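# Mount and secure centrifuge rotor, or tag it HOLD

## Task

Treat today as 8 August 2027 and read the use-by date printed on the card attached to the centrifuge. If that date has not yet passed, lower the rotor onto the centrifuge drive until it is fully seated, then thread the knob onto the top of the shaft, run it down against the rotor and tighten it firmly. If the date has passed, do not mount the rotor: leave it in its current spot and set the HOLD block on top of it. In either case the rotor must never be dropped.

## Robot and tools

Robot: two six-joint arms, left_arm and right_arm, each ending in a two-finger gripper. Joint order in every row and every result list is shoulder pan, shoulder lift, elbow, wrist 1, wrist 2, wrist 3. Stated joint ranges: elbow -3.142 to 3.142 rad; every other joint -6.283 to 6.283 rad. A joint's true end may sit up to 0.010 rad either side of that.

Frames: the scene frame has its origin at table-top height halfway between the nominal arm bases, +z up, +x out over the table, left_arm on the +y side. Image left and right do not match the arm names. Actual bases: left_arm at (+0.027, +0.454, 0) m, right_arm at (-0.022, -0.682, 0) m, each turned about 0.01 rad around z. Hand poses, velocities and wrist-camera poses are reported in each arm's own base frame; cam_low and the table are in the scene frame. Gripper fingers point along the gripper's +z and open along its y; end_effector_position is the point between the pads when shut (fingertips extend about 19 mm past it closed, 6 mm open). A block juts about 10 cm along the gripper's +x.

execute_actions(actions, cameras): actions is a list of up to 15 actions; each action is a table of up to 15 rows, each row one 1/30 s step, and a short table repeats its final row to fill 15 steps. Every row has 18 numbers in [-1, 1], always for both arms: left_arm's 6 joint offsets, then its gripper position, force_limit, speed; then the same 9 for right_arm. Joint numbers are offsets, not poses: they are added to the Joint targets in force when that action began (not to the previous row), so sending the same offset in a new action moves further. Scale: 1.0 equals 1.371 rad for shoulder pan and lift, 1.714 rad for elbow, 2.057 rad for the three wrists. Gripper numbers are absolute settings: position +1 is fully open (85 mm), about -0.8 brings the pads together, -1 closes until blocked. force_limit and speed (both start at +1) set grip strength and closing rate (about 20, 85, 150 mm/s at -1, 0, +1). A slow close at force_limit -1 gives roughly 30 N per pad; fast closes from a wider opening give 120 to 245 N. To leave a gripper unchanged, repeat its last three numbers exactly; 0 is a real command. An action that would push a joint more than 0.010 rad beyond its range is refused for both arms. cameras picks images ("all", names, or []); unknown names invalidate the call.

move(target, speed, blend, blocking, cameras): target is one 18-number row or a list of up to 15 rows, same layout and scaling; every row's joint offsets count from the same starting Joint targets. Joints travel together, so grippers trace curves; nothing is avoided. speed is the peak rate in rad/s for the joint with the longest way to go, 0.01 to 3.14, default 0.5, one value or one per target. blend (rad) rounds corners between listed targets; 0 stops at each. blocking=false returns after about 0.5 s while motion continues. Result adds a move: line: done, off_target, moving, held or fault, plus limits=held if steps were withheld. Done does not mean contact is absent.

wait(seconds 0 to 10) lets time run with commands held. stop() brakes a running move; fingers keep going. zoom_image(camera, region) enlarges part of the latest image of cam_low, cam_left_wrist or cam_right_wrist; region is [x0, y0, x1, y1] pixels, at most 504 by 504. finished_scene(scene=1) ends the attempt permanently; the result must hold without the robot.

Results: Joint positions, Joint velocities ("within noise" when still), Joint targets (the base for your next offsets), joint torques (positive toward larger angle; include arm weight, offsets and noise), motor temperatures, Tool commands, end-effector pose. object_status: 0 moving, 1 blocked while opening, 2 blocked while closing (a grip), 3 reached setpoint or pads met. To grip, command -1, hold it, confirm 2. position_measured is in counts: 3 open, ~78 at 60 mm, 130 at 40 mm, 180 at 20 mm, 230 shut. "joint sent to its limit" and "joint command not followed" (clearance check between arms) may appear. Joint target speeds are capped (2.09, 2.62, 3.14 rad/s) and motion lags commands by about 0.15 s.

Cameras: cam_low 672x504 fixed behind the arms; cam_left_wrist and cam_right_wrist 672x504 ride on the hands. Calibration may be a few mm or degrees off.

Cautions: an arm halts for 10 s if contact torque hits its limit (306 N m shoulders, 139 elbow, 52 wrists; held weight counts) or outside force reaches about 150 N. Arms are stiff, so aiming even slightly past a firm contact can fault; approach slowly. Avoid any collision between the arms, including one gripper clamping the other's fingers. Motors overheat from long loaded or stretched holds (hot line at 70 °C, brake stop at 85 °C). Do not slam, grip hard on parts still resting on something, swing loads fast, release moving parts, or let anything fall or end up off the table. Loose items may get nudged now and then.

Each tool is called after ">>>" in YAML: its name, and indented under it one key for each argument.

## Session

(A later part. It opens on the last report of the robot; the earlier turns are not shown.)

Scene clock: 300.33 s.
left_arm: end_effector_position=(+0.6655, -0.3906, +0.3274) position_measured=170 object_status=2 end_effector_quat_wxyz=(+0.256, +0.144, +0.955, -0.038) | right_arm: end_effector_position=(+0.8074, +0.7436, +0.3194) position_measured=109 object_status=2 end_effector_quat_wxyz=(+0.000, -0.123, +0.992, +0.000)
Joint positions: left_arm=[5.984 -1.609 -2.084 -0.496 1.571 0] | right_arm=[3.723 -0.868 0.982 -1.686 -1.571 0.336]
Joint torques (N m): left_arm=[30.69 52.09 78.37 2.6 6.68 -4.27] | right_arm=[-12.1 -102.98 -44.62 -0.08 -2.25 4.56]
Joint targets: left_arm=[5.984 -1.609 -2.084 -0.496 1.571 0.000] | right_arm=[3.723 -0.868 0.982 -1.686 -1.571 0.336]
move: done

>>> execute_actions:
  actions:
    - [[0,0,0,0,0,0,-1,0,-1,0,0.0001,0.0005,-0.0004,0,0,-1,-0.3,-1]]
    - [[0,0,0,0,0,0,-1,0,-1,0,0,0,0,0,0,0.6,-0.3,-0.5]]
  cameras: ["cam_right_wrist"]

>>> move:
  target: [0,0,0,0,0,0,-1,0,-1,0,0,0,0,0,-0.8484,0.6,-0.3,-0.5]
  speed: 2.0

>>> move:
  target: [0,0,0,0,0,0,-1,0,-1,0,0,0,0,0,-0.8484,0.6,-0.3,-0.5]
  speed: 2.0

>>> move:
  target: [0,0,0,0,0,0,-1,0,-1,0,0,0,0,0,-0.8484,0.6,-0.3,-0.5]
  speed: 2.0
  cameras: ["all"]

Scene clock: 302.00 s.
left_arm: end_effector_position=(+0.6655, -0.3906, +0.3274) position_measured=170 object_status=2 end_effector_quat_wxyz=(+0.256, +0.144, +0.955, -0.038) | right_arm: end_effector_position=(+0.8074, +0.7436, +0.3188) position_measured=53 object_status=0 end_effector_quat_wxyz=(+0.000, -0.123, +0.992, +0.000)
Joint positions: left_arm=[5.984 -1.609 -2.084 -0.496 1.571 0] | right_arm=[3.723 -0.868 0.983 -1.687 -1.571 0.336]
Joint torques (N m): left_arm=[29.33 51.61 80.64 3.33 6.53 -4.41] | right_arm=[-9.25 -77.23 -50.3 -2.09 -2.1 3.78]
Joint targets: left_arm=[5.984 -1.609 -2.084 -0.496 1.571 0.000] | right_arm=[3.723 -0.868 0.983 -1.687 -1.571 0.336]
Step readings (joint positions of left_arm | right_arm):
0: [5.984 -1.609 -2.084 -0.496 1.571 0.000] | [3.723 -0.868 0.982 -1.686 -1.571 0.336]
1: [5.984 -1.609 -2.084 -0.496 1.571 0.000] | [3.723 -0.868 0.982 -1.686 -1.571 0.336]
2: [5.984 -1.609 -2.084 -0.496 1.571 0.000] | [3.723 -0.868 0.982 -1.686 -1.571 0.336]
4: [5.984 -1.609 -2.084 -0.496 1.571 0.000] | [3.723 -0.868 0.982 -1.687 -1.571 0.336]
8: [5.984 -1.609 -2.084 -0.496 1.571 0.000] | [3.723 -0.868 0.983 -1.687 -1.571 0.336]
15: [5.984 -1.609 -2.084 -0.496 1.571 0.000] | [3.723 -0.868 0.983 -1.687 -1.571 0.336]
16: [5.984 -1.609 -2.084 -0.496 1.571 0.000] | [3.723 -0.868 0.983 -1.687 -1.571 0.336]
17: [5.984 -1.609 -2.084 -0.496 1.571 0.000] | [3.723 -0.868 0.983 -1.687 -1.571 0.336]
19: [5.984 -1.609 -2.084 -0.496 1.571 0.000] | [3.723 -0.868 0.983 -1.687 -1.571 0.336]
23: [5.984 -1.609 -2.084 -0.496 1.571 0.000] | [3.723 -0.868 0.983 -1.687 -1.571 0.336]
30: [5.984 -1.609 -2.084 -0.496 1.571 0.000] | [3.723 -0.868 0.983 -1.687 -1.571 0.336]
camera_calibration:
cam_right_wrist: T_world_to_cam=[[-0.255315, 0.966818, -0.0087927, -0.503663], [0.906346, 0.242492, 0.346028, -0.999768], [0.336678, 0.0803768, -0.938183, 0.0975169], [0, 0, 0, 1]] pos_world=[0.744711, 0.721549, 0.433008]
Images, in order (width x height): cam_right_wrist 672x504.

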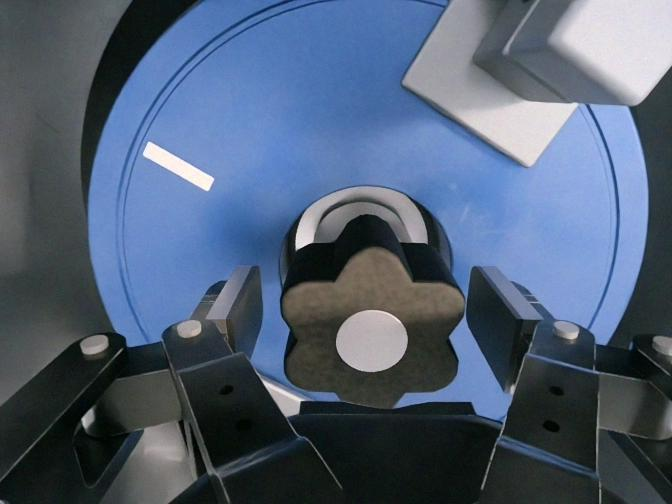

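Scene clock: 303.80 s.
left_arm: end_effector_position=(+0.6655, -0.3906, +0.3274) position_measured=170 object_status=2 end_effector_quat_wxyz=(+0.256, +0.144, +0.955, -0.038) | right_arm: end_effector_position=(+0.8074, +0.7436, +0.3188) position_measured=53 object_status=3 end_effector_quat_wxyz=(+0.000, +0.839, -0.544, +0.000)
Joint positions: left_arm=[5.984 -1.609 -2.084 -0.496 1.571 0] | right_arm=[3.723 -0.868 0.983 -1.687 -1.571 -1.409]
Joint torques (N m): left_arm=[31.86 52.49 82.67 3.66 6.77 -4.2] | right_arm=[-5.79 -77.8 -50.2 -1.66 -2.16 -4.75]
Joint targets: left_arm=[5.984 -1.609 -2.084 -0.496 1.571 0.000] | right_arm=[3.723 -0.868 0.983 -1.687 -1.571 -1.409]
move: done

Scene clock: 305.60 s.
left_arm: end_effector_position=(+0.6655, -0.3906, +0.3274) position_measured=170 object_status=2 end_effector_quat_wxyz=(+0.256, +0.144, +0.955, -0.038) | right_arm: end_effector_position=(+0.8074, +0.7436, +0.3188) position_measured=53 object_status=3 end_effector_quat_wxyz=(+0.000, +0.956, +0.293, +0.000)
Joint positions: left_arm=[5.984 -1.609 -2.084 -0.496 1.571 0] | right_arm=[3.723 -0.868 0.983 -1.687 -1.571 -3.154]
Joint torques (N m): left_arm=[30.36 51.22 82.28 4.46 6.49 -4.25] | right_arm=[-2.6 -77.94 -48.94 -2 -2.18 -5.05]
Joint targets: left_arm=[5.984 -1.609 -2.084 -0.496 1.571 0.000] | right_arm=[3.723 -0.868 0.983 -1.687 -1.571 -3.155]
move: done

Scene clock: 307.40 s.
left_arm: end_effector_position=(+0.6655, -0.3906, +0.3274) position_measured=170 object_status=2 end_effector_quat_wxyz=(+0.256, +0.144, +0.955, -0.038) | right_arm: end_effector_position=(+0.8074, +0.7436, +0.3188) position_measured=53 object_status=3 end_effector_quat_wxyz=(+0.000, +0.390, +0.921, +0.000)
Joint positions: left_arm=[5.984 -1.609 -2.084 -0.496 1.571 0] | right_arm=[3.723 -0.868 0.983 -1.687 -1.571 -4.9]
Joint torques (N m): left_arm=[28.66 55.51 82.1 4.66 6.6 -4.43] | right_arm=[0.93 -77.44 -48.35 -2.09 -1.99 -4.57]
Joint targets: left_arm=[5.984 -1.609 -2.084 -0.496 1.571 0.000] | right_arm=[3.723 -0.868 0.983 -1.687 -1.571 -4.900]
move: done
camera_calibration:
cam_left_wrist: T_world_to_cam=[[0.306735, 0.951723, -0.0116658, 0.182249], [0.609199, -0.186895, 0.77068, -0.711913], [0.731294, -0.243501, -0.637116, -0.242791], [0, 0, 0, 1]] pos_world=[0.555346, -0.365624, 0.396097]
cam_right_wrist: T_world_to_cam=[[0.709766, 0.704389, -0.00831801, -1.08778], [0.663145, -0.664131, 0.345209, -0.129053], [0.237637, -0.250533, -0.938489, 0.42367], [0, 0, 0, 1]] pos_world=[0.756973, 0.786658, 0.433112]

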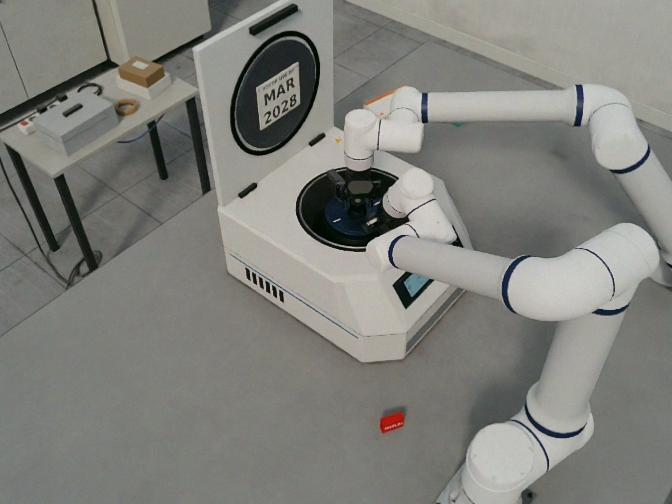

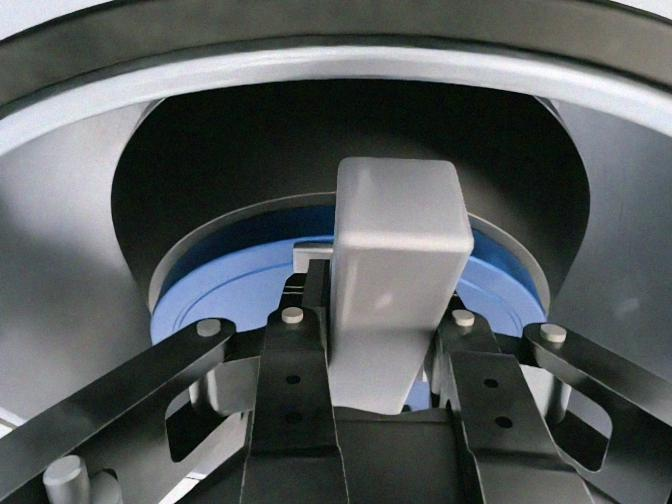

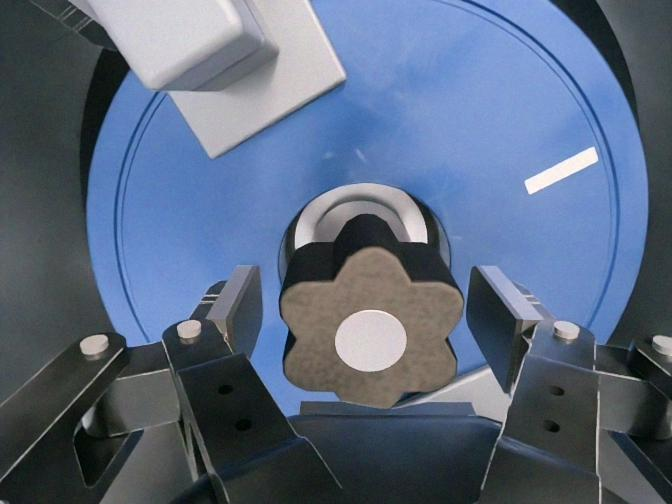

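>>> execute_actions:
  actions:
    - [[0,0,0,0,0,0,-1,0,-1,0,0,0,0,0,0,-1,-0.3,-1]]
    - [[0,0,0,0,0,0,-1,0,-1,0,0,0,0,0,0,-1,-0.3,-1]]

>>> move:
  target: [0,0,0,0,0,0,-1,0,-1,0,0.0001,0.0005,-0.0004,0,0.8484,-1,-0.3,-1]
  speed: 1.5

>>> move:
  target: [0,0,0,0,0,0,-1,0,-1,0,0.0001,0.0005,-0.0004,0,0.8484,-1,-0.3,-1]
  speed: 1.5

>>> move:
  target: [0,0,0,0,0,0,-1,0,-1,0,0.0001,0.0005,-0.0004,0,0.8484,-1,-0.3,-1]
  speed: 1.5
  cameras: ["cam_right_wrist"]

Scene clock: 309.13 s.
left_arm: end_effector_position=(+0.6655, -0.3906, +0.3274) position_measured=170 object_status=2 end_effector_quat_wxyz=(+0.256, +0.144, +0.955, -0.038) | right_arm: end_effector_position=(+0.8074, +0.7436, +0.3188) position_measured=109 object_status=0 end_effector_quat_wxyz=(+0.000, +0.390, +0.921, +0.000)
Joint positions: left_arm=[5.984 -1.609 -2.084 -0.496 1.571 0] | right_arm=[3.723 -0.868 0.983 -1.687 -1.571 -4.9]
Joint torques (N m): left_arm=[31.9 54.04 81.91 5.27 6.52 -4.34] | right_arm=[3.97 -77.36 -45.3 -2.34 -1.87 -4.73]
Joint targets: left_arm=[5.984 -1.609 -2.084 -0.496 1.571 0.000] | right_arm=[3.723 -0.868 0.983 -1.687 -1.571 -4.900]
Step readings (joint positions of left_arm | right_arm):
0: [5.984 -1.609 -2.084 -0.496 1.571 0.000] | [3.723 -0.868 0.983 -1.687 -1.571 -4.900]
1: [5.984 -1.609 -2.084 -0.496 1.571 0.000] | [3.723 -0.868 0.983 -1.687 -1.571 -4.900]
2: [5.984 -1.609 -2.084 -0.496 1.571 0.000] | [3.723 -0.868 0.983 -1.687 -1.571 -4.900]
4: [5.984 -1.609 -2.084 -0.496 1.571 0.000] | [3.723 -0.868 0.983 -1.687 -1.571 -4.900]
8: [5.984 -1.609 -2.084 -0.496 1.571 0.000] | [3.723 -0.868 0.983 -1.687 -1.571 -4.900]
15: [5.984 -1.609 -2.084 -0.496 1.571 0.000] | [3.723 -0.868 0.983 -1.687 -1.571 -4.900]
16: [5.984 -1.609 -2.084 -0.496 1.571 0.000] | [3.723 -0.868 0.983 -1.687 -1.571 -4.900]
17: [5.984 -1.609 -2.084 -0.496 1.571 0.000] | [3.723 -0.868 0.983 -1.687 -1.571 -4.900]
19: [5.984 -1.609 -2.084 -0.496 1.571 0.000] | [3.723 -0.868 0.983 -1.687 -1.571 -4.900]
23: [5.984 -1.609 -2.084 -0.496 1.571 0.000] | [3.723 -0.868 0.983 -1.687 -1.571 -4.900]
30: [5.984 -1.609 -2.084 -0.496 1.571 0.000] | [3.723 -0.868 0.983 -1.687 -1.571 -4.900]

Scene clock: 311.10 s.
left_arm: end_effector_position=(+0.6655, -0.3906, +0.3274) position_measured=170 object_status=2 end_effector_quat_wxyz=(+0.256, +0.144, +0.955, -0.038) | right_arm: end_effector_position=(+0.8073, +0.7436, +0.3181) position_measured=109 object_status=2 end_effector_quat_wxyz=(+0.000, +0.956, +0.293, +0.000)
Joint positions: left_arm=[5.984 -1.609 -2.084 -0.496 1.571 0] | right_arm=[3.723 -0.867 0.984 -1.688 -1.57 -3.155]
Joint torques (N m): left_arm=[33.91 54.49 80.92 5.8 6.88 -4.24] | right_arm=[-22.43 -79.99 -32.2 -10.77 -5.72 5.32]
Joint targets: left_arm=[5.984 -1.609 -2.084 -0.496 1.571 0.000] | right_arm=[3.723 -0.867 0.984 -1.688 -1.571 -3.155]
move: done

Scene clock: 313.07 s.
left_arm: end_effector_position=(+0.6655, -0.3906, +0.3274) position_measured=170 object_status=2 end_effector_quat_wxyz=(+0.256, +0.144, +0.955, -0.038) | right_arm: end_effector_position=(+0.8073, +0.7435, +0.3175) position_measured=109 object_status=2 end_effector_quat_wxyz=(+0.000, +0.839, -0.544, +0.000)
Joint positions: left_arm=[5.984 -1.609 -2.084 -0.496 1.571 0] | right_arm=[3.723 -0.867 0.985 -1.689 -1.571 -1.409]
Joint torques (N m): left_arm=[30.72 54.01 77.09 5.94 6.19 -4.49] | right_arm=[-22.4 -87.23 -31.56 -5.46 -4.64 5.72]
Joint targets: left_arm=[5.984 -1.609 -2.084 -0.496 1.571 0.000] | right_arm=[3.723 -0.867 0.985 -1.689 -1.571 -1.409]
move: done

Scene clock: 315.03 s.
left_arm: end_effector_position=(+0.6655, -0.3906, +0.3274) position_measured=170 object_status=2 end_effector_quat_wxyz=(+0.256, +0.144, +0.955, -0.038) | right_arm: end_effector_position=(+0.8072, +0.7435, +0.3169) position_measured=109 object_status=2 end_effector_quat_wxyz=(+0.000, -0.123, +0.992, +0.000)
Joint positions: left_arm=[5.984 -1.609 -2.084 -0.496 1.571 0] | right_arm=[3.723 -0.867 0.986 -1.69 -1.571 0.336]
Joint torques (N m): left_arm=[31.34 56.85 73.84 6.67 6.47 -4.16] | right_arm=[-9.86 -88.22 -33.19 -4.91 -4.43 5.47]
Joint targets: left_arm=[5.984 -1.609 -2.084 -0.496 1.571 0.000] | right_arm=[3.723 -0.867 0.986 -1.690 -1.571 0.336]
move: done
camera_calibration:
cam_right_wrist: T_world_to_cam=[[-0.255439, 0.966784, -0.00893739, -0.503402], [0.906464, 0.242696, 0.345575, -0.99916], [0.336265, 0.0801717, -0.938349, 0.0963647], [0, 0, 0, 1]] pos_world=[0.74471, 0.721448, 0.431209]
Images, in order (width x height): cam_right_wrist 672x504.

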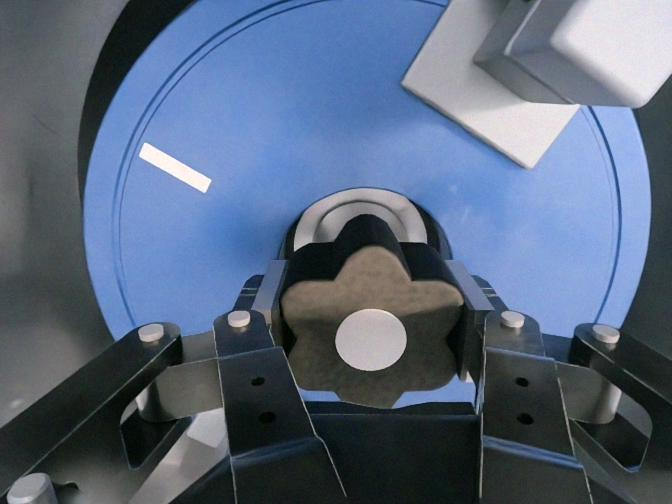

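>>> execute_actions:
  actions:
    - [[0,0,0,0,0,0,-1,0,-1,0,0,0,0,0,0,0.6,-0.3,-0.5]]

>>> move:
  target:
    - [0,0,0,0,0,0,-1,0,-1,0,0,0,0,0,-0.8484,0.6,-0.3,-0.5]
  speed: 2.5

>>> move:
  target:
    - [0,0,0,0,0,0,-1,0,-1,0,0,0,0,0,-0.8484,0.6,-0.3,-0.5]
  speed: 2.5

>>> move:
  target:
    - [0,0,0,0,0,0,-1,0,-1,0,0,0,0,0,-0.8484,0.6,-0.3,-0.5]
  speed: 2.5
  cameras: ["cam_right_wrist"]

>>> execute_actions:
  actions:
    - [[0,0,0,0,0,0,-1,0,-1,0,0,0,0,0,0,-1,-0.3,-1]]
    - [[0,0,0,0,0,0,-1,0,-1,0,0,0,0,0,0,-1,-0.3,-1]]

>>> move:
  target: [0,0,0,0,0,0,-1,0,-1,0,0.0001,0.0005,-0.0004,0,0.8484,-1,-0.3,-1]
  speed: 1.5

>>> move:
  target: [0,0,0,0,0,0,-1,0,-1,0,0.0001,0.0005,-0.0004,0,0.8484,-1,-0.3,-1]
  speed: 1.5

>>> move:
  target: [0,0,0,0,0,0,-1,0,-1,0,0.0001,0.0005,-0.0004,0,0.8484,-1,-0.3,-1]
  speed: 1.5
  cameras: ["cam_right_wrist"]

Scene clock: 316.33 s.
left_arm: end_effector_position=(+0.6655, -0.3906, +0.3274) position_measured=170 object_status=2 end_effector_quat_wxyz=(+0.256, +0.144, +0.955, -0.038) | right_arm: end_effector_position=(+0.8072, +0.7435, +0.3169) position_measured=53 object_status=0 end_effector_quat_wxyz=(+0.000, -0.123, +0.992, +0.000)
Joint positions: left_arm=[5.984 -1.609 -2.084 -0.496 1.571 0] | right_arm=[3.723 -0.867 0.986 -1.69 -1.571 0.336]
Joint torques (N m): left_arm=[32.28 56.78 71.75 6.21 6.34 -4.04] | right_arm=[-3.32 -88.72 -37.44 -4.76 1.38 0.52]
Joint targets: left_arm=[5.984 -1.609 -2.084 -0.496 1.571 0.000] | right_arm=[3.723 -0.867 0.986 -1.690 -1.571 0.336]
Step readings (joint positions of left_arm | right_arm):
0: [5.984 -1.609 -2.084 -0.496 1.571 0.000] | [3.723 -0.867 0.986 -1.690 -1.571 0.336]
1: [5.984 -1.609 -2.084 -0.496 1.571 0.000] | [3.723 -0.867 0.986 -1.690 -1.571 0.336]
2: [5.984 -1.609 -2.084 -0.496 1.571 0.000] | [3.723 -0.867 0.986 -1.690 -1.571 0.336]
4: [5.984 -1.609 -2.084 -0.496 1.571 0.000] | [3.723 -0.867 0.986 -1.690 -1.571 0.336]
8: [5.984 -1.609 -2.084 -0.496 1.571 0.000] | [3.723 -0.867 0.986 -1.690 -1.571 0.336]
15: [5.984 -1.609 -2.084 -0.496 1.571 0.000] | [3.723 -0.867 0.986 -1.690 -1.571 0.336]

Scene clock: 318.03 s.
left_arm: end_effector_position=(+0.6655, -0.3906, +0.3274) position_measured=170 object_status=2 end_effector_quat_wxyz=(+0.256, +0.144, +0.955, -0.038) | right_arm: end_effector_position=(+0.8072, +0.7435, +0.3169) position_measured=53 object_status=3 end_effector_quat_wxyz=(+0.000, +0.839, -0.544, +0.000)
Joint positions: left_arm=[5.984 -1.609 -2.084 -0.496 1.571 0] | right_arm=[3.723 -0.867 0.986 -1.69 -1.571 -1.409]
Joint torques (N m): left_arm=[29.54 57.81 68.94 6.71 6.69 -4.16] | right_arm=[5.58 -88.7 -47.95 -4.42 1.29 -5.26]
Joint targets: left_arm=[5.984 -1.609 -2.084 -0.496 1.571 0.000] | right_arm=[3.723 -0.867 0.986 -1.690 -1.571 -1.409]
move: done

Scene clock: 319.73 s.
left_arm: end_effector_position=(+0.6655, -0.3906, +0.3274) position_measured=170 object_status=2 end_effector_quat_wxyz=(+0.256, +0.144, +0.955, -0.038) | right_arm: end_effector_position=(+0.8072, +0.7435, +0.3169) position_measured=53 object_status=3 end_effector_quat_wxyz=(+0.000, +0.956, +0.293, +0.000)
Joint positions: left_arm=[5.984 -1.609 -2.084 -0.496 1.571 0] | right_arm=[3.723 -0.867 0.986 -1.69 -1.571 -3.154]
Joint torques (N m): left_arm=[29.28 57.14 66.79 6.68 6.54 -4.32] | right_arm=[7.36 -87.95 -50.05 -4.71 0.99 -4.76]
Joint targets: left_arm=[5.984 -1.609 -2.084 -0.496 1.571 0.000] | right_arm=[3.723 -0.867 0.986 -1.690 -1.571 -3.155]
move: done

Scene clock: 321.43 s.
left_arm: end_effector_position=(+0.6655, -0.3906, +0.3274) position_measured=170 object_status=2 end_effector_quat_wxyz=(+0.256, +0.144, +0.955, -0.038) | right_arm: end_effector_position=(+0.8072, +0.7435, +0.3169) position_measured=53 object_status=3 end_effector_quat_wxyz=(+0.000, +0.390, +0.921, +0.000)
Joint positions: left_arm=[5.984 -1.609 -2.084 -0.496 1.571 0] | right_arm=[3.723 -0.867 0.986 -1.69 -1.571 -4.9]
Joint torques (N m): left_arm=[28.9 56.04 64.26 6.27 6.55 -4.04] | right_arm=[7.2 -89.06 -50.32 -4.04 0.92 -4.4]
Joint targets: left_arm=[5.984 -1.609 -2.084 -0.496 1.571 0.000] | right_arm=[3.723 -0.867 0.986 -1.690 -1.571 -4.900]
move: done
camera_calibration:
cam_right_wrist: T_world_to_cam=[[0.709747, 0.704401, -0.00885673, -1.08749], [0.663308, -0.664002, 0.345144, -0.128528], [0.237239, -0.25084, -0.938508, 0.422459], [0, 0, 0, 1]] pos_world=[0.756873, 0.786657, 0.431211]
Images, in order (width x height): cam_right_wrist 672x504.

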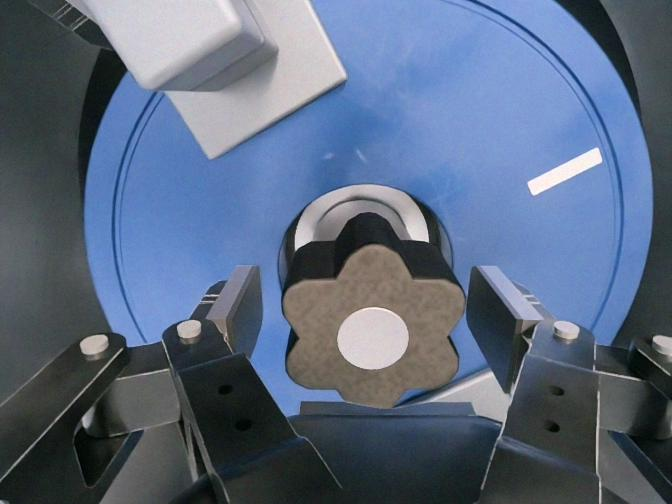

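Scene clock: 322.77 s.
left_arm: end_effector_position=(+0.6655, -0.3906, +0.3274) position_measured=170 object_status=2 end_effector_quat_wxyz=(+0.256, +0.144, +0.955, -0.038) | right_arm: end_effector_position=(+0.8073, +0.7435, +0.3170) position_measured=109 object_status=0 end_effector_quat_wxyz=(+0.000, +0.390, +0.921, +0.000)
Joint positions: left_arm=[5.984 -1.609 -2.084 -0.496 1.571 0] | right_arm=[3.723 -0.867 0.986 -1.69 -1.571 -4.9]
Joint torques (N m): left_arm=[30.27 57.73 61.13 6.89 6.43 -4.21] | right_arm=[6.3 -89.54 -38.83 -3.96 0.69 -4.3]
Joint targets: left_arm=[5.984 -1.609 -2.084 -0.496 1.571 0.000] | right_arm=[3.723 -0.867 0.986 -1.690 -1.571 -4.900]
Step readings (joint positions of left_arm | right_arm):
0: [5.984 -1.609 -2.084 -0.496 1.571 0.000] | [3.723 -0.867 0.986 -1.690 -1.571 -4.900]
1: [5.984 -1.609 -2.084 -0.496 1.571 0.000] | [3.723 -0.867 0.986 -1.690 -1.571 -4.900]
2: [5.984 -1.609 -2.084 -0.496 1.571 0.000] | [3.723 -0.867 0.986 -1.690 -1.571 -4.900]
4: [5.984 -1.609 -2.084 -0.496 1.571 0.000] | [3.723 -0.867 0.986 -1.690 -1.571 -4.900]
8: [5.984 -1.609 -2.084 -0.496 1.571 0.000] | [3.723 -0.867 0.986 -1.690 -1.571 -4.900]
15: [5.984 -1.609 -2.084 -0.496 1.571 0.000] | [3.723 -0.867 0.986 -1.690 -1.571 -4.900]
16: [5.984 -1.609 -2.084 -0.496 1.571 0.000] | [3.723 -0.867 0.986 -1.690 -1.571 -4.900]
17: [5.984 -1.609 -2.084 -0.496 1.571 0.000] | [3.723 -0.867 0.986 -1.690 -1.571 -4.900]
19: [5.984 -1.609 -2.084 -0.496 1.571 0.000] | [3.723 -0.867 0.986 -1.690 -1.571 -4.900]
23: [5.984 -1.609 -2.084 -0.496 1.571 0.000] | [3.723 -0.867 0.986 -1.690 -1.571 -4.900]
30: [5.984 -1.609 -2.084 -0.496 1.571 0.000] | [3.723 -0.867 0.986 -1.690 -1.571 -4.900]

Scene clock: 324.73 s.
left_arm: end_effector_position=(+0.6655, -0.3906, +0.3274) position_measured=170 object_status=2 end_effector_quat_wxyz=(+0.256, +0.144, +0.955, -0.038) | right_arm: end_effector_position=(+0.8071, +0.7436, +0.3162) position_measured=109 object_status=2 end_effector_quat_wxyz=(+0.000, +0.956, +0.293, +0.000)
Joint positions: left_arm=[5.984 -1.609 -2.084 -0.496 1.571 0] | right_arm=[3.723 -0.867 0.986 -1.69 -1.57 -3.155]
Joint torques (N m): left_arm=[30.35 55.58 58.56 6.53 6.15 -4.19] | right_arm=[-21.95 -78.19 -31.47 -9.24 -7.3 4.6]
Joint targets: left_arm=[5.984 -1.609 -2.084 -0.496 1.571 0.000] | right_arm=[3.723 -0.867 0.986 -1.690 -1.571 -3.155]
move: done

Scene clock: 326.70 s.
left_arm: end_effector_position=(+0.6655, -0.3906, +0.3274) position_measured=170 object_status=2 end_effector_quat_wxyz=(+0.256, +0.144, +0.955, -0.038) | right_arm: end_effector_position=(+0.8071, +0.7435, +0.3156) position_measured=109 object_status=2 end_effector_quat_wxyz=(+0.000, +0.839, -0.544, +0.000)
Joint positions: left_arm=[5.984 -1.609 -2.084 -0.496 1.571 0] | right_arm=[3.723 -0.867 0.987 -1.691 -1.571 -1.409]
Joint torques (N m): left_arm=[31.48 55.9 55.24 5.7 6.58 -4.45] | right_arm=[-36.09 -91.22 -29.43 -0.42 -7.79 6]
Joint targets: left_arm=[5.984 -1.609 -2.084 -0.496 1.571 0.000] | right_arm=[3.723 -0.867 0.987 -1.691 -1.571 -1.409]
move: done

Scene clock: 328.67 s.
left_arm: end_effector_position=(+0.6655, -0.3906, +0.3274) position_measured=170 object_status=2 end_effector_quat_wxyz=(+0.256, +0.144, +0.955, -0.038) | right_arm: end_effector_position=(+0.8071, +0.7434, +0.3150) position_measured=109 object_status=2 end_effector_quat_wxyz=(+0.000, -0.123, +0.992, +0.000)
Joint positions: left_arm=[5.984 -1.609 -2.084 -0.496 1.571 0] | right_arm=[3.723 -0.867 0.988 -1.692 -1.571 0.336]
Joint torques (N m): left_arm=[31.51 55.62 58.43 5.69 6.09 -4.16] | right_arm=[-18.98 -94.47 -29.54 2.37 -6.7 5.52]
Joint targets: left_arm=[5.984 -1.609 -2.084 -0.496 1.571 0.000] | right_arm=[3.723 -0.867 0.988 -1.692 -1.571 0.336]
move: done
camera_calibration:
cam_right_wrist: T_world_to_cam=[[-0.255419, 0.966787, -0.00913017, -0.503282], [0.906609, 0.24278, 0.345134, -0.998367], [0.335887, 0.0798762, -0.938509, 0.095188], [0, 0, 0, 1]] pos_world=[0.744609, 0.721347, 0.42931]
Images, in order (width x height): cam_right_wrist 672x504.

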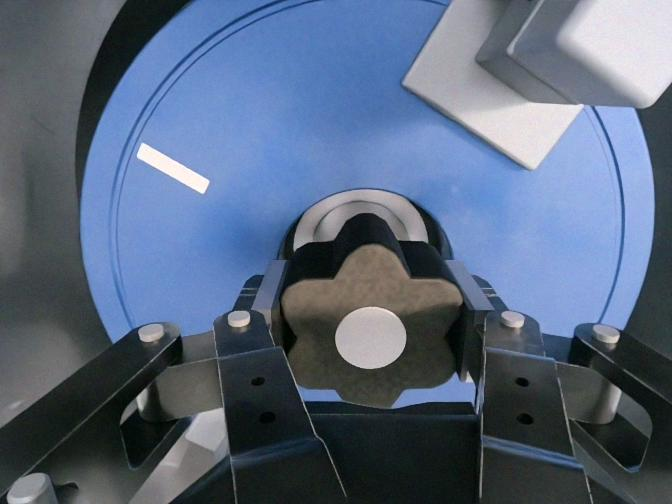

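>>> zoom_image:
  camera: "cam_right_wrist"
  region: [260, 170, 460, 270]

Scaled by 2.520.

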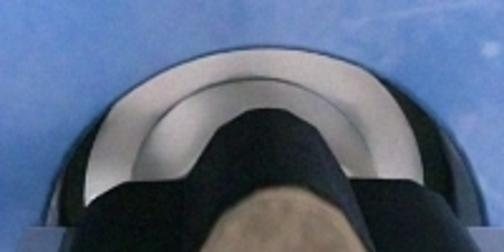

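>>> execute_actions:
  actions:
    - [[0,0,0,0,0,0,-1,0,-1,0,0,0,0,0,0,0.6,-0.3,-0.5]]

>>> move:
  target:
    - [0,0,0,0,0,0,-1,0,-1,0,0,0,0,0,-0.8484,0.6,-0.3,-0.5]
  speed: 3

>>> move:
  target:
    - [0,0,0,0,0,0,-1,0,-1,0,0,0,0,0,-0.8484,0.6,-0.3,-0.5]
  speed: 3

>>> move:
  target:
    - [0,0,0,0,0,0,-1,0,-1,0,0,0,0,0,-0.8484,0.6,-0.3,-0.5]
  speed: 3
  cameras: ["cam_right_wrist"]

>>> execute_actions:
  actions:
    - [[0,0,0,0,0,0,-1,0,-1,0,0,0,0,0,0,-1,-0.3,-1]]
    - [[0,0,0,0,0,0,-1,0,-1,0,0,0,0,0,0,-1,-0.3,-1]]

>>> move:
  target: [0,0,0,0,0,0,-1,0,-1,0,0.0001,0.0005,-0.0004,0,0.8484,-1,-0.3,-1]
  speed: 1.5

>>> move:
  target: [0,0,0,0,0,0,-1,0,-1,0,0.0001,0.0005,-0.0004,0,0.8484,-1,-0.3,-1]
  speed: 1.5

>>> move:
  target: [0,0,0,0,0,0,-1,0,-1,0,0.0001,0.0005,-0.0004,0,0.8484,-1,-0.3,-1]
  speed: 1.5
  cameras: ["cam_right_wrist"]

Scene clock: 330.90 s.
left_arm: end_effector_position=(+0.6655, -0.3906, +0.3274) position_measured=170 object_status=2 end_effector_quat_wxyz=(+0.256, +0.144, +0.955, -0.038) | right_arm: end_effector_position=(+0.8071, +0.7434, +0.3149) position_measured=53 object_status=0 end_effector_quat_wxyz=(+0.000, -0.123, +0.992, +0.000)
Joint positions: left_arm=[5.984 -1.609 -2.084 -0.496 1.571 0] | right_arm=[3.723 -0.867 0.988 -1.692 -1.571 0.336]
Joint torques (N m): left_arm=[29.25 57.4 61.4 4.8 6.21 -4.4] | right_arm=[-2.51 -93.97 -43.65 -11.46 1.54 -3.42]
Joint targets: left_arm=[5.984 -1.609 -2.084 -0.496 1.571 0.000] | right_arm=[3.723 -0.867 0.988 -1.692 -1.571 0.336]
Step readings (joint positions of left_arm | right_arm):
0: [5.984 -1.609 -2.084 -0.496 1.571 0.000] | [3.723 -0.867 0.988 -1.692 -1.571 0.336]
1: [5.984 -1.609 -2.084 -0.496 1.571 0.000] | [3.723 -0.867 0.988 -1.692 -1.571 0.336]
2: [5.984 -1.609 -2.084 -0.496 1.571 0.000] | [3.723 -0.867 0.988 -1.692 -1.571 0.336]
4: [5.984 -1.609 -2.084 -0.496 1.571 0.000] | [3.723 -0.867 0.988 -1.692 -1.571 0.336]
8: [5.984 -1.609 -2.084 -0.496 1.571 0.000] | [3.723 -0.867 0.988 -1.692 -1.571 0.336]
15: [5.984 -1.609 -2.084 -0.496 1.571 0.000] | [3.723 -0.867 0.988 -1.692 -1.571 0.336]

Scene clock: 332.60 s.
left_arm: end_effector_position=(+0.6655, -0.3906, +0.3274) position_measured=170 object_status=2 end_effector_quat_wxyz=(+0.256, +0.144, +0.955, -0.038) | right_arm: end_effector_position=(+0.8071, +0.7434, +0.3150) position_measured=53 object_status=3 end_effector_quat_wxyz=(+0.000, +0.839, -0.544, +0.000)
Joint positions: left_arm=[5.984 -1.609 -2.084 -0.496 1.571 0] | right_arm=[3.723 -0.867 0.988 -1.692 -1.571 -1.409]
Joint torques (N m): left_arm=[26.9 59.98 62.36 4.66 5.9 -4.03] | right_arm=[1.12 -93.89 -49.73 -11.14 0.98 -4.5]
Joint targets: left_arm=[5.984 -1.609 -2.084 -0.496 1.571 0.000] | right_arm=[3.723 -0.867 0.988 -1.692 -1.571 -1.409]
move: done

Scene clock: 334.30 s.
left_arm: end_effector_position=(+0.6655, -0.3906, +0.3274) position_measured=170 object_status=2 end_effector_quat_wxyz=(+0.256, +0.144, +0.955, -0.038) | right_arm: end_effector_position=(+0.8071, +0.7434, +0.3150) position_measured=53 object_status=3 end_effector_quat_wxyz=(+0.000, +0.956, +0.293, +0.000)
Joint positions: left_arm=[5.984 -1.609 -2.084 -0.496 1.571 0] | right_arm=[3.723 -0.867 0.988 -1.692 -1.571 -3.154]
Joint torques (N m): left_arm=[28.92 58.04 63.75 4.39 6.03 -4.03] | right_arm=[5.38 -94.21 -50.1 -10.46 0.49 -4.47]
Joint targets: left_arm=[5.984 -1.609 -2.084 -0.496 1.571 0.000] | right_arm=[3.723 -0.867 0.988 -1.692 -1.571 -3.155]
move: done

Scene clock: 336.00 s.
left_arm: end_effector_position=(+0.6655, -0.3906, +0.3274) position_measured=170 object_status=2 end_effector_quat_wxyz=(+0.256, +0.144, +0.955, -0.038) | right_arm: end_effector_position=(+0.8071, +0.7434, +0.3150) position_measured=53 object_status=3 end_effector_quat_wxyz=(+0.000, +0.390, +0.921, +0.000)
Joint positions: left_arm=[5.984 -1.609 -2.084 -0.496 1.571 0] | right_arm=[3.723 -0.867 0.988 -1.692 -1.571 -4.9]
Joint torques (N m): left_arm=[28.66 57.9 66.44 4.2 6.42 -3.78] | right_arm=[7.17 -93.96 -50.07 -9.85 -0.2 -5.08]
Joint targets: left_arm=[5.984 -1.609 -2.084 -0.496 1.571 0.000] | right_arm=[3.723 -0.867 0.988 -1.692 -1.571 -4.900]
move: done
camera_calibration:
cam_right_wrist: T_world_to_cam=[[0.709774, 0.704367, -0.00936879, -1.08714], [0.663429, -0.663931, 0.345047, -0.127977], [0.23682, -0.251121, -0.938539, 0.421226], [0, 0, 0, 1]] pos_world=[0.756772, 0.786557, 0.42931]
Images, in order (width x height): cam_right_wrist 672x504.

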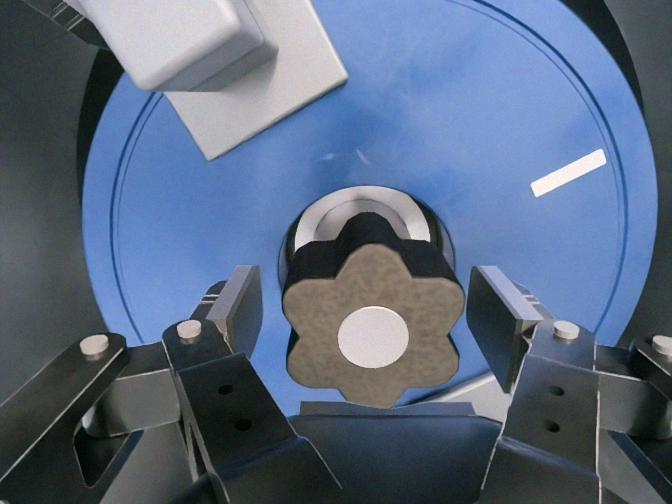

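Scene clock: 337.33 s.
left_arm: end_effector_position=(+0.6655, -0.3906, +0.3274) position_measured=170 object_status=2 end_effector_quat_wxyz=(+0.256, +0.144, +0.955, -0.038) | right_arm: end_effector_position=(+0.8072, +0.7435, +0.3151) position_measured=109 object_status=0 end_effector_quat_wxyz=(+0.000, +0.390, +0.921, +0.000)
Joint positions: left_arm=[5.984 -1.609 -2.084 -0.496 1.571 0] | right_arm=[3.723 -0.867 0.988 -1.692 -1.571 -4.9]
Joint torques (N m): left_arm=[29.14 58.45 66.59 3.86 5.87 -4.2] | right_arm=[7.02 -93.55 -35.54 -1.14 -0.59 -4.16]
Joint targets: left_arm=[5.984 -1.609 -2.084 -0.496 1.571 0.000] | right_arm=[3.723 -0.867 0.988 -1.692 -1.571 -4.900]
Step readings (joint positions of left_arm | right_arm):
0: [5.984 -1.609 -2.084 -0.496 1.571 0.000] | [3.723 -0.867 0.988 -1.692 -1.571 -4.900]
1: [5.984 -1.609 -2.084 -0.496 1.571 0.000] | [3.723 -0.867 0.988 -1.692 -1.571 -4.900]
2: [5.984 -1.609 -2.084 -0.496 1.571 0.000] | [3.723 -0.867 0.988 -1.692 -1.571 -4.900]
4: [5.984 -1.609 -2.084 -0.496 1.571 0.000] | [3.723 -0.867 0.988 -1.692 -1.571 -4.900]
8: [5.984 -1.609 -2.084 -0.496 1.571 0.000] | [3.723 -0.867 0.988 -1.692 -1.571 -4.900]
15: [5.984 -1.609 -2.084 -0.496 1.571 0.000] | [3.723 -0.867 0.988 -1.692 -1.571 -4.900]
16: [5.984 -1.609 -2.084 -0.496 1.571 0.000] | [3.723 -0.867 0.988 -1.692 -1.571 -4.900]
17: [5.984 -1.609 -2.084 -0.496 1.571 0.000] | [3.723 -0.867 0.988 -1.692 -1.571 -4.900]
19: [5.984 -1.609 -2.084 -0.496 1.571 0.000] | [3.723 -0.867 0.988 -1.692 -1.571 -4.900]
23: [5.984 -1.609 -2.084 -0.496 1.571 0.000] | [3.723 -0.867 0.988 -1.692 -1.571 -4.900]
30: [5.984 -1.609 -2.084 -0.496 1.571 0.000] | [3.723 -0.867 0.988 -1.692 -1.571 -4.900]

Scene clock: 339.30 s.
left_arm: end_effector_position=(+0.6655, -0.3906, +0.3274) position_measured=170 object_status=2 end_effector_quat_wxyz=(+0.256, +0.144, +0.955, -0.038) | right_arm: end_effector_position=(+0.8070, +0.7435, +0.3143) position_measured=109 object_status=2 end_effector_quat_wxyz=(+0.000, +0.956, +0.293, +0.000)
Joint positions: left_arm=[5.984 -1.609 -2.084 -0.496 1.571 0] | right_arm=[3.723 -0.867 0.989 -1.693 -1.57 -3.155]
Joint torques (N m): left_arm=[30.75 57.96 70.15 3.15 6.09 -4.07] | right_arm=[-21.69 -78.16 -29.13 -5.65 -7.26 5.28]
Joint targets: left_arm=[5.984 -1.609 -2.084 -0.496 1.571 0.000] | right_arm=[3.723 -0.867 0.989 -1.693 -1.571 -3.155]
move: done

Scene clock: 341.53 s.
left_arm: end_effector_position=(+0.6680, -0.3847, +0.3279) position_measured=170 object_status=2 end_effector_quat_wxyz=(+0.257, +0.156, +0.953, -0.031) | right_arm: end_effector_position=(+0.8070, +0.7433, +0.3137) position_measured=109 object_status=2 end_effector_quat_wxyz=(+0.000, +0.852, -0.523, +0.000)
Joint positions: left_arm=[5.991 -1.607 -2.084 -0.498 1.576 0.034] | right_arm=[3.723 -0.867 0.99 -1.694 -1.571 -1.459]
Joint torques (N m): left_arm=[-1.05 63.32 70.75 4.52 1.35 -5.25] | right_arm=[-16.54 -58.48 -10.9 12.83 -6.41 32.2]
Joint targets: left_arm=[5.991 -1.607 -2.084 -0.498 1.576 0.034] | right_arm=[3.723 -0.867 0.990 -1.694 -1.571 -1.459]
Tool commands: left_gripper/position=-1.0 left_gripper/force_limit=+0.003922 left_gripper/speed=-1.0 right_gripper/position=-1.0 right_gripper/force_limit=-0.3 right_gripper/speed=-1.0
FORCE FAULT: contact force on the left arm reached its limit, and that arm stopped. The contact can be on any part of that arm, not only on its tool. That arm's remaining commands of this call were not run. That arm is still stopped at the end of this call. That arm stays stopped for about 9 more seconds. Until then a move that you send moves the other arm only, and its call returns only when the move has ended. Once the stop has ended, the next robot result says so. If the stop ends while you think or write, that arm runs what you send next, counted from new Joint targets: where its joints stand when the stop ends. While its stop runs, that arm takes no new command, but its gripper still runs the gripper command that each later call begins with. Until it ends, the stop uses up actions while you think or wait. An arm that is not stopped still takes commands.
move: fault (left_arm), off_target (right_arm; braked at the fault stop of left_arm); left_arm: the wrist 3 is farthest, 0.034 rad from its target; right_arm: the wrist 3 is farthest, 0.049 rad from its target

not run: an earlier result of this reply reported a stop or a fault. Calls in your next reply go to the robot.

>>> wait:
  seconds: 9.5
  cameras: ["cam_right_wrist","cam_left_wrist"]

Scene clock: 351.27 s.
left_arm: end_effector_position=(+0.6680, -0.3847, +0.3279) position_measured=170 object_status=2 end_effector_quat_wxyz=(+0.257, +0.156, +0.953, -0.031) | right_arm: end_effector_position=(+0.8070, +0.7434, +0.3137) position_measured=109 object_status=2 end_effector_quat_wxyz=(+0.000, +0.852, -0.523, +0.000)
Joint positions: left_arm=[5.991 -1.607 -2.084 -0.498 1.576 0.034] | right_arm=[3.723 -0.867 0.99 -1.694 -1.571 -1.459]
Joint torques (N m): left_arm=[1.84 58.29 70.86 4.68 1.22 -5.46] | right_arm=[-13.72 -58.91 -11.21 13.16 -1.97 25.3]
Joint targets: left_arm=[5.991 -1.607 -2.084 -0.498 1.576 0.034] | right_arm=[3.723 -0.867 0.990 -1.694 -1.571 -1.459]
Tool commands: left_gripper/position=-1.0 left_gripper/force_limit=+0.003922 left_gripper/speed=-1.0 right_gripper/position=-1.0 right_gripper/force_limit=-0.3 right_gripper/speed=-1.0
FORCE FAULT, CONTINUED: the left arm's stop, for the force fault that an earlier result reported, is over. The rest of the stop counts as 17 of the actions that you can send in this scene. That arm's target is now where it stood when the stop ended, not its last command. That arm accepts commands again.
wait: 9.50 s; at rest from the start
camera_calibration:
cam_left_wrist: T_world_to_cam=[[0.325849, 0.945369, 0.0100062, 0.153512], [0.600733, -0.21521, 0.769938, -0.717701], [0.730029, -0.244873, -0.63804, -0.242225], [0, 0, 0, 1]] pos_world=[0.557956, -0.358896, 0.3965]
cam_right_wrist: T_world_to_cam=[[-0.88599, -0.46362, -0.00888644, 1.06883], [-0.437811, 0.830048, 0.345458, -0.349531], [-0.152785, 0.309963, -0.938392, 0.317312], [0, 0, 0, 1]] pos_world=[0.842427, 0.687305, 0.428009]
Images, in order (width x height): cam_left_wrist 672x504, cam_right_wrist 672x504.

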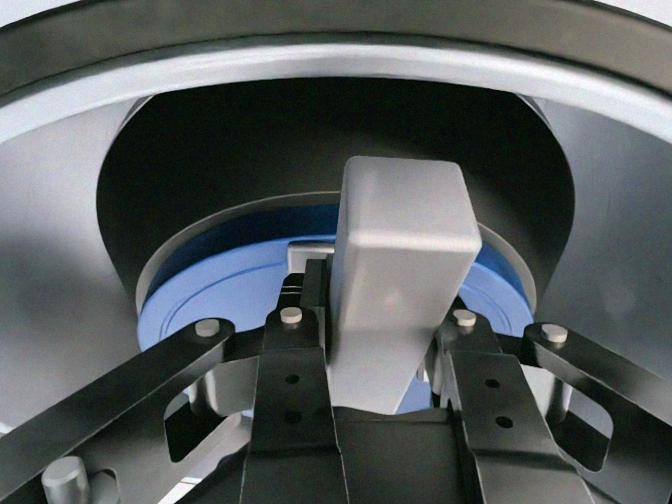

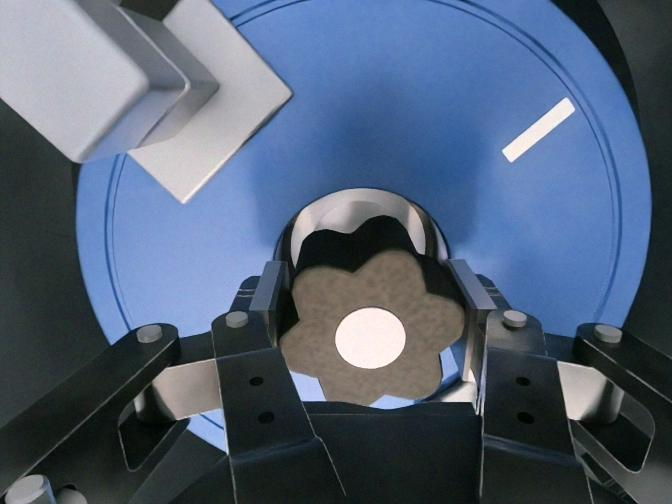

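>>> move:
  target: [0,0,0,0,0,0,-1,0,-1,0,0,0,0,0,-0.015,-1,-0.3,-1]
  speed: 0.1

Scene clock: 353.53 s.
left_arm: end_effector_position=(+0.6679, -0.3848, +0.3279) position_measured=170 object_status=2 end_effector_quat_wxyz=(+0.257, +0.156, +0.953, -0.031) | right_arm: end_effector_position=(+0.8070, +0.7434, +0.3137) position_measured=109 object_status=2 end_effector_quat_wxyz=(+0.000, +0.860, -0.510, +0.000)
Joint positions: left_arm=[5.991 -1.607 -2.084 -0.498 1.576 0.034] | right_arm=[3.723 -0.867 0.99 -1.694 -1.57 -1.489]
Joint torques (N m): left_arm=[36.62 48.15 79.74 5.99 9.54 -9.55] | right_arm=[-15.59 -59.59 -10.72 13.14 -4.37 8.23]
Joint targets: left_arm=[5.991 -1.607 -2.084 -0.498 1.576 0.034] | right_arm=[3.723 -0.867 0.990 -1.694 -1.571 -1.489]
move: done

>>> execute_actions:
  actions:
    - [[0,0,0,0,0,0,-1,0,-1,0,0,0,0,0,0,0.6,-0.3,-0.5]]
    - [[0,0,0,0,0,0,-1,0,-1,0,0,0,0,0,0,0.6,-0.3,-0.5]]
  cameras: ["cam_right_wrist","cam_left_wrist"]

Scene clock: 355.00 s.
left_arm: end_effector_position=(+0.6680, -0.3847, +0.3279) position_measured=170 object_status=2 end_effector_quat_wxyz=(+0.257, +0.156, +0.953, -0.031) | right_arm: end_effector_position=(+0.8070, +0.7433, +0.3137) position_measured=53 object_status=3 end_effector_quat_wxyz=(+0.000, +0.860, -0.510, +0.000)
Joint positions: left_arm=[5.991 -1.607 -2.084 -0.498 1.576 0.034] | right_arm=[3.723 -0.867 0.99 -1.694 -1.571 -1.489]
Joint torques (N m): left_arm=[94.74 38.21 85.2 6.72 20.99 -0.9] | right_arm=[7.43 -99.67 -50.68 -11.47 1.38 -4.84]
Joint targets: left_arm=[5.991 -1.607 -2.084 -0.498 1.576 0.034] | right_arm=[3.723 -0.867 0.990 -1.694 -1.571 -1.489]
Step readings (joint positions of left_arm | right_arm):
0: [5.991 -1.607 -2.084 -0.498 1.576 0.034] | [3.723 -0.867 0.990 -1.694 -1.570 -1.489]
1: [5.991 -1.607 -2.084 -0.498 1.576 0.034] | [3.723 -0.867 0.990 -1.694 -1.570 -1.489]
2: [5.991 -1.607 -2.084 -0.498 1.576 0.034] | [3.723 -0.867 0.990 -1.694 -1.570 -1.489]
4: [5.991 -1.607 -2.084 -0.498 1.576 0.034] | [3.723 -0.866 0.990 -1.694 -1.570 -1.489]
8: [5.991 -1.607 -2.084 -0.498 1.576 0.034] | [3.723 -0.866 0.991 -1.693 -1.571 -1.489]
15: [5.991 -1.607 -2.084 -0.498 1.576 0.034] | [3.723 -0.866 0.990 -1.694 -1.571 -1.489]
16: [5.991 -1.607 -2.084 -0.498 1.576 0.034] | [3.723 -0.866 0.990 -1.694 -1.571 -1.489]
17: [5.991 -1.607 -2.084 -0.498 1.576 0.034] | [3.723 -0.866 0.990 -1.694 -1.571 -1.489]
19: [5.991 -1.607 -2.084 -0.498 1.576 0.034] | [3.723 -0.867 0.990 -1.694 -1.571 -1.489]
23: [5.991 -1.607 -2.084 -0.498 1.576 0.034] | [3.723 -0.867 0.990 -1.694 -1.571 -1.489]
30: [5.991 -1.607 -2.084 -0.498 1.576 0.034] | [3.723 -0.867 0.990 -1.694 -1.571 -1.489]
camera_calibration:
cam_left_wrist: T_world_to_cam=[[0.325849, 0.945369, 0.0100062, 0.153512], [0.600733, -0.21521, 0.769938, -0.717701], [0.730029, -0.244873, -0.63804, -0.242225], [0, 0, 0, 1]] pos_world=[0.557956, -0.358896, 0.3965]
cam_right_wrist: T_world_to_cam=[[-0.871261, -0.490739, -0.008934, 1.07712], [-0.463235, 0.81614, 0.345442, -0.318636], [-0.16223, 0.305108, -0.938398, 0.328556], [0, 0, 0, 1]] pos_world=[0.844151, 0.688392, 0.428009]
Images, in order (width x height): cam_left_wrist 672x504, cam_right_wrist 672x504.

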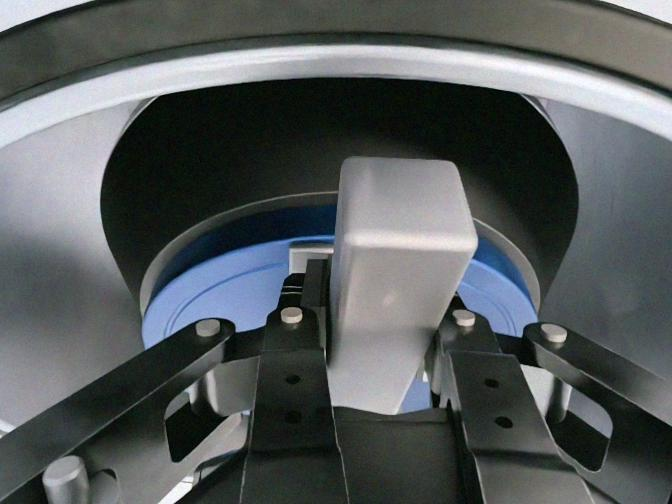

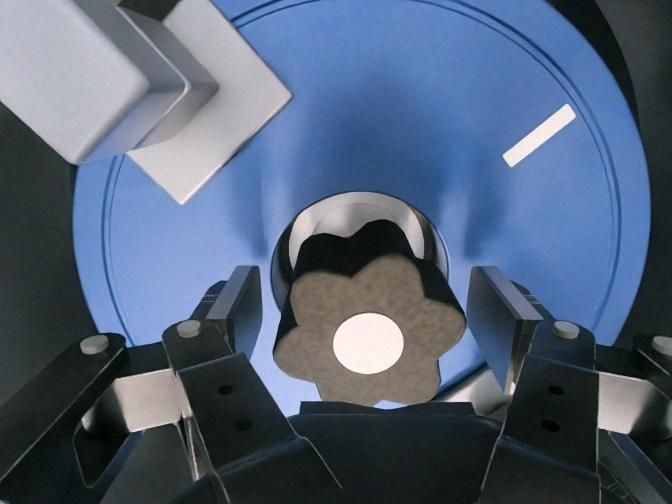

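>>> move:
  target: [-0.0015,0,0,0,0,0,-1,0,-1,0,0,0,0,0,0,0.6,-0.3,-0.5]
  speed: 0.05

Scene clock: 356.00 s.
left_arm: end_effector_position=(+0.6672, -0.3859, +0.3279) position_measured=170 object_status=2 end_effector_quat_wxyz=(+0.257, +0.157, +0.953, -0.031) | right_arm: end_effector_position=(+0.8070, +0.7434, +0.3137) position_measured=53 object_status=3 end_effector_quat_wxyz=(+0.000, +0.860, -0.510, +0.000)
Joint positions: left_arm=[5.989 -1.607 -2.084 -0.498 1.577 0.034] | right_arm=[3.723 -0.867 0.99 -1.694 -1.571 -1.489]
Joint torques (N m): left_arm=[43.48 37.51 89.28 7.66 14.56 -0.66] | right_arm=[8.61 -98.87 -50.28 -11.47 1.51 -4.97]
Joint targets: left_arm=[5.989 -1.607 -2.084 -0.498 1.576 0.034] | right_arm=[3.723 -0.867 0.990 -1.694 -1.571 -1.489]
move: done

>>> move:
  target: [-0.0013,0,0,0,0,0,-1,0,-1,0,0,0,0,0,0,0.6,-0.3,-0.5]
  speed: 0.05

>>> wait:
  seconds: 0.5
  cameras: []

Scene clock: 356.87 s.
left_arm: end_effector_position=(+0.6666, -0.3872, +0.3279) position_measured=170 object_status=2 end_effector_quat_wxyz=(+0.257, +0.158, +0.953, -0.031) | right_arm: end_effector_position=(+0.8070, +0.7434, +0.3137) position_measured=53 object_status=3 end_effector_quat_wxyz=(+0.000, +0.860, -0.510, +0.000)
Joint positions: left_arm=[5.987 -1.607 -2.084 -0.498 1.577 0.034] | right_arm=[3.723 -0.867 0.99 -1.694 -1.571 -1.489]
Joint torques (N m): left_arm=[19.95 55.8 84.65 5.27 9.7 -0.5] | right_arm=[7.94 -99.39 -50.54 -11.47 1.3 -4.72]
Joint targets: left_arm=[5.987 -1.607 -2.084 -0.498 1.576 0.034] | right_arm=[3.723 -0.867 0.990 -1.694 -1.571 -1.489]
move: done

Scene clock: 357.37 s.
left_arm: end_effector_position=(+0.6665, -0.3872, +0.3279) position_measured=170 object_status=2 end_effector_quat_wxyz=(+0.257, +0.158, +0.953, -0.031) | right_arm: end_effector_position=(+0.8070, +0.7434, +0.3137) position_measured=53 object_status=3 end_effector_quat_wxyz=(+0.000, +0.860, -0.510, +0.000)
Joint positions: left_arm=[5.987 -1.607 -2.084 -0.498 1.576 0.034] | right_arm=[3.723 -0.867 0.99 -1.694 -1.571 -1.489]
Joint torques (N m): left_arm=[21.19 74.96 76.02 3.82 7.59 -0.48] | right_arm=[7.52 -98.73 -50.28 -11.51 1.28 -4.62]
Joint targets: left_arm=[5.987 -1.607 -2.084 -0.498 1.576 0.034] | right_arm=[3.723 -0.867 0.990 -1.694 -1.571 -1.489]
Tool commands: left_gripper/position=-1.0 left_gripper/force_limit=+0.0 left_gripper/speed=-1.0 right_gripper/position=+0.6 right_gripper/force_limit=-0.3 right_gripper/speed=-0.5
wait: 0.50 s; at rest by 0.17 s
No camera images: "cameras" was empty.


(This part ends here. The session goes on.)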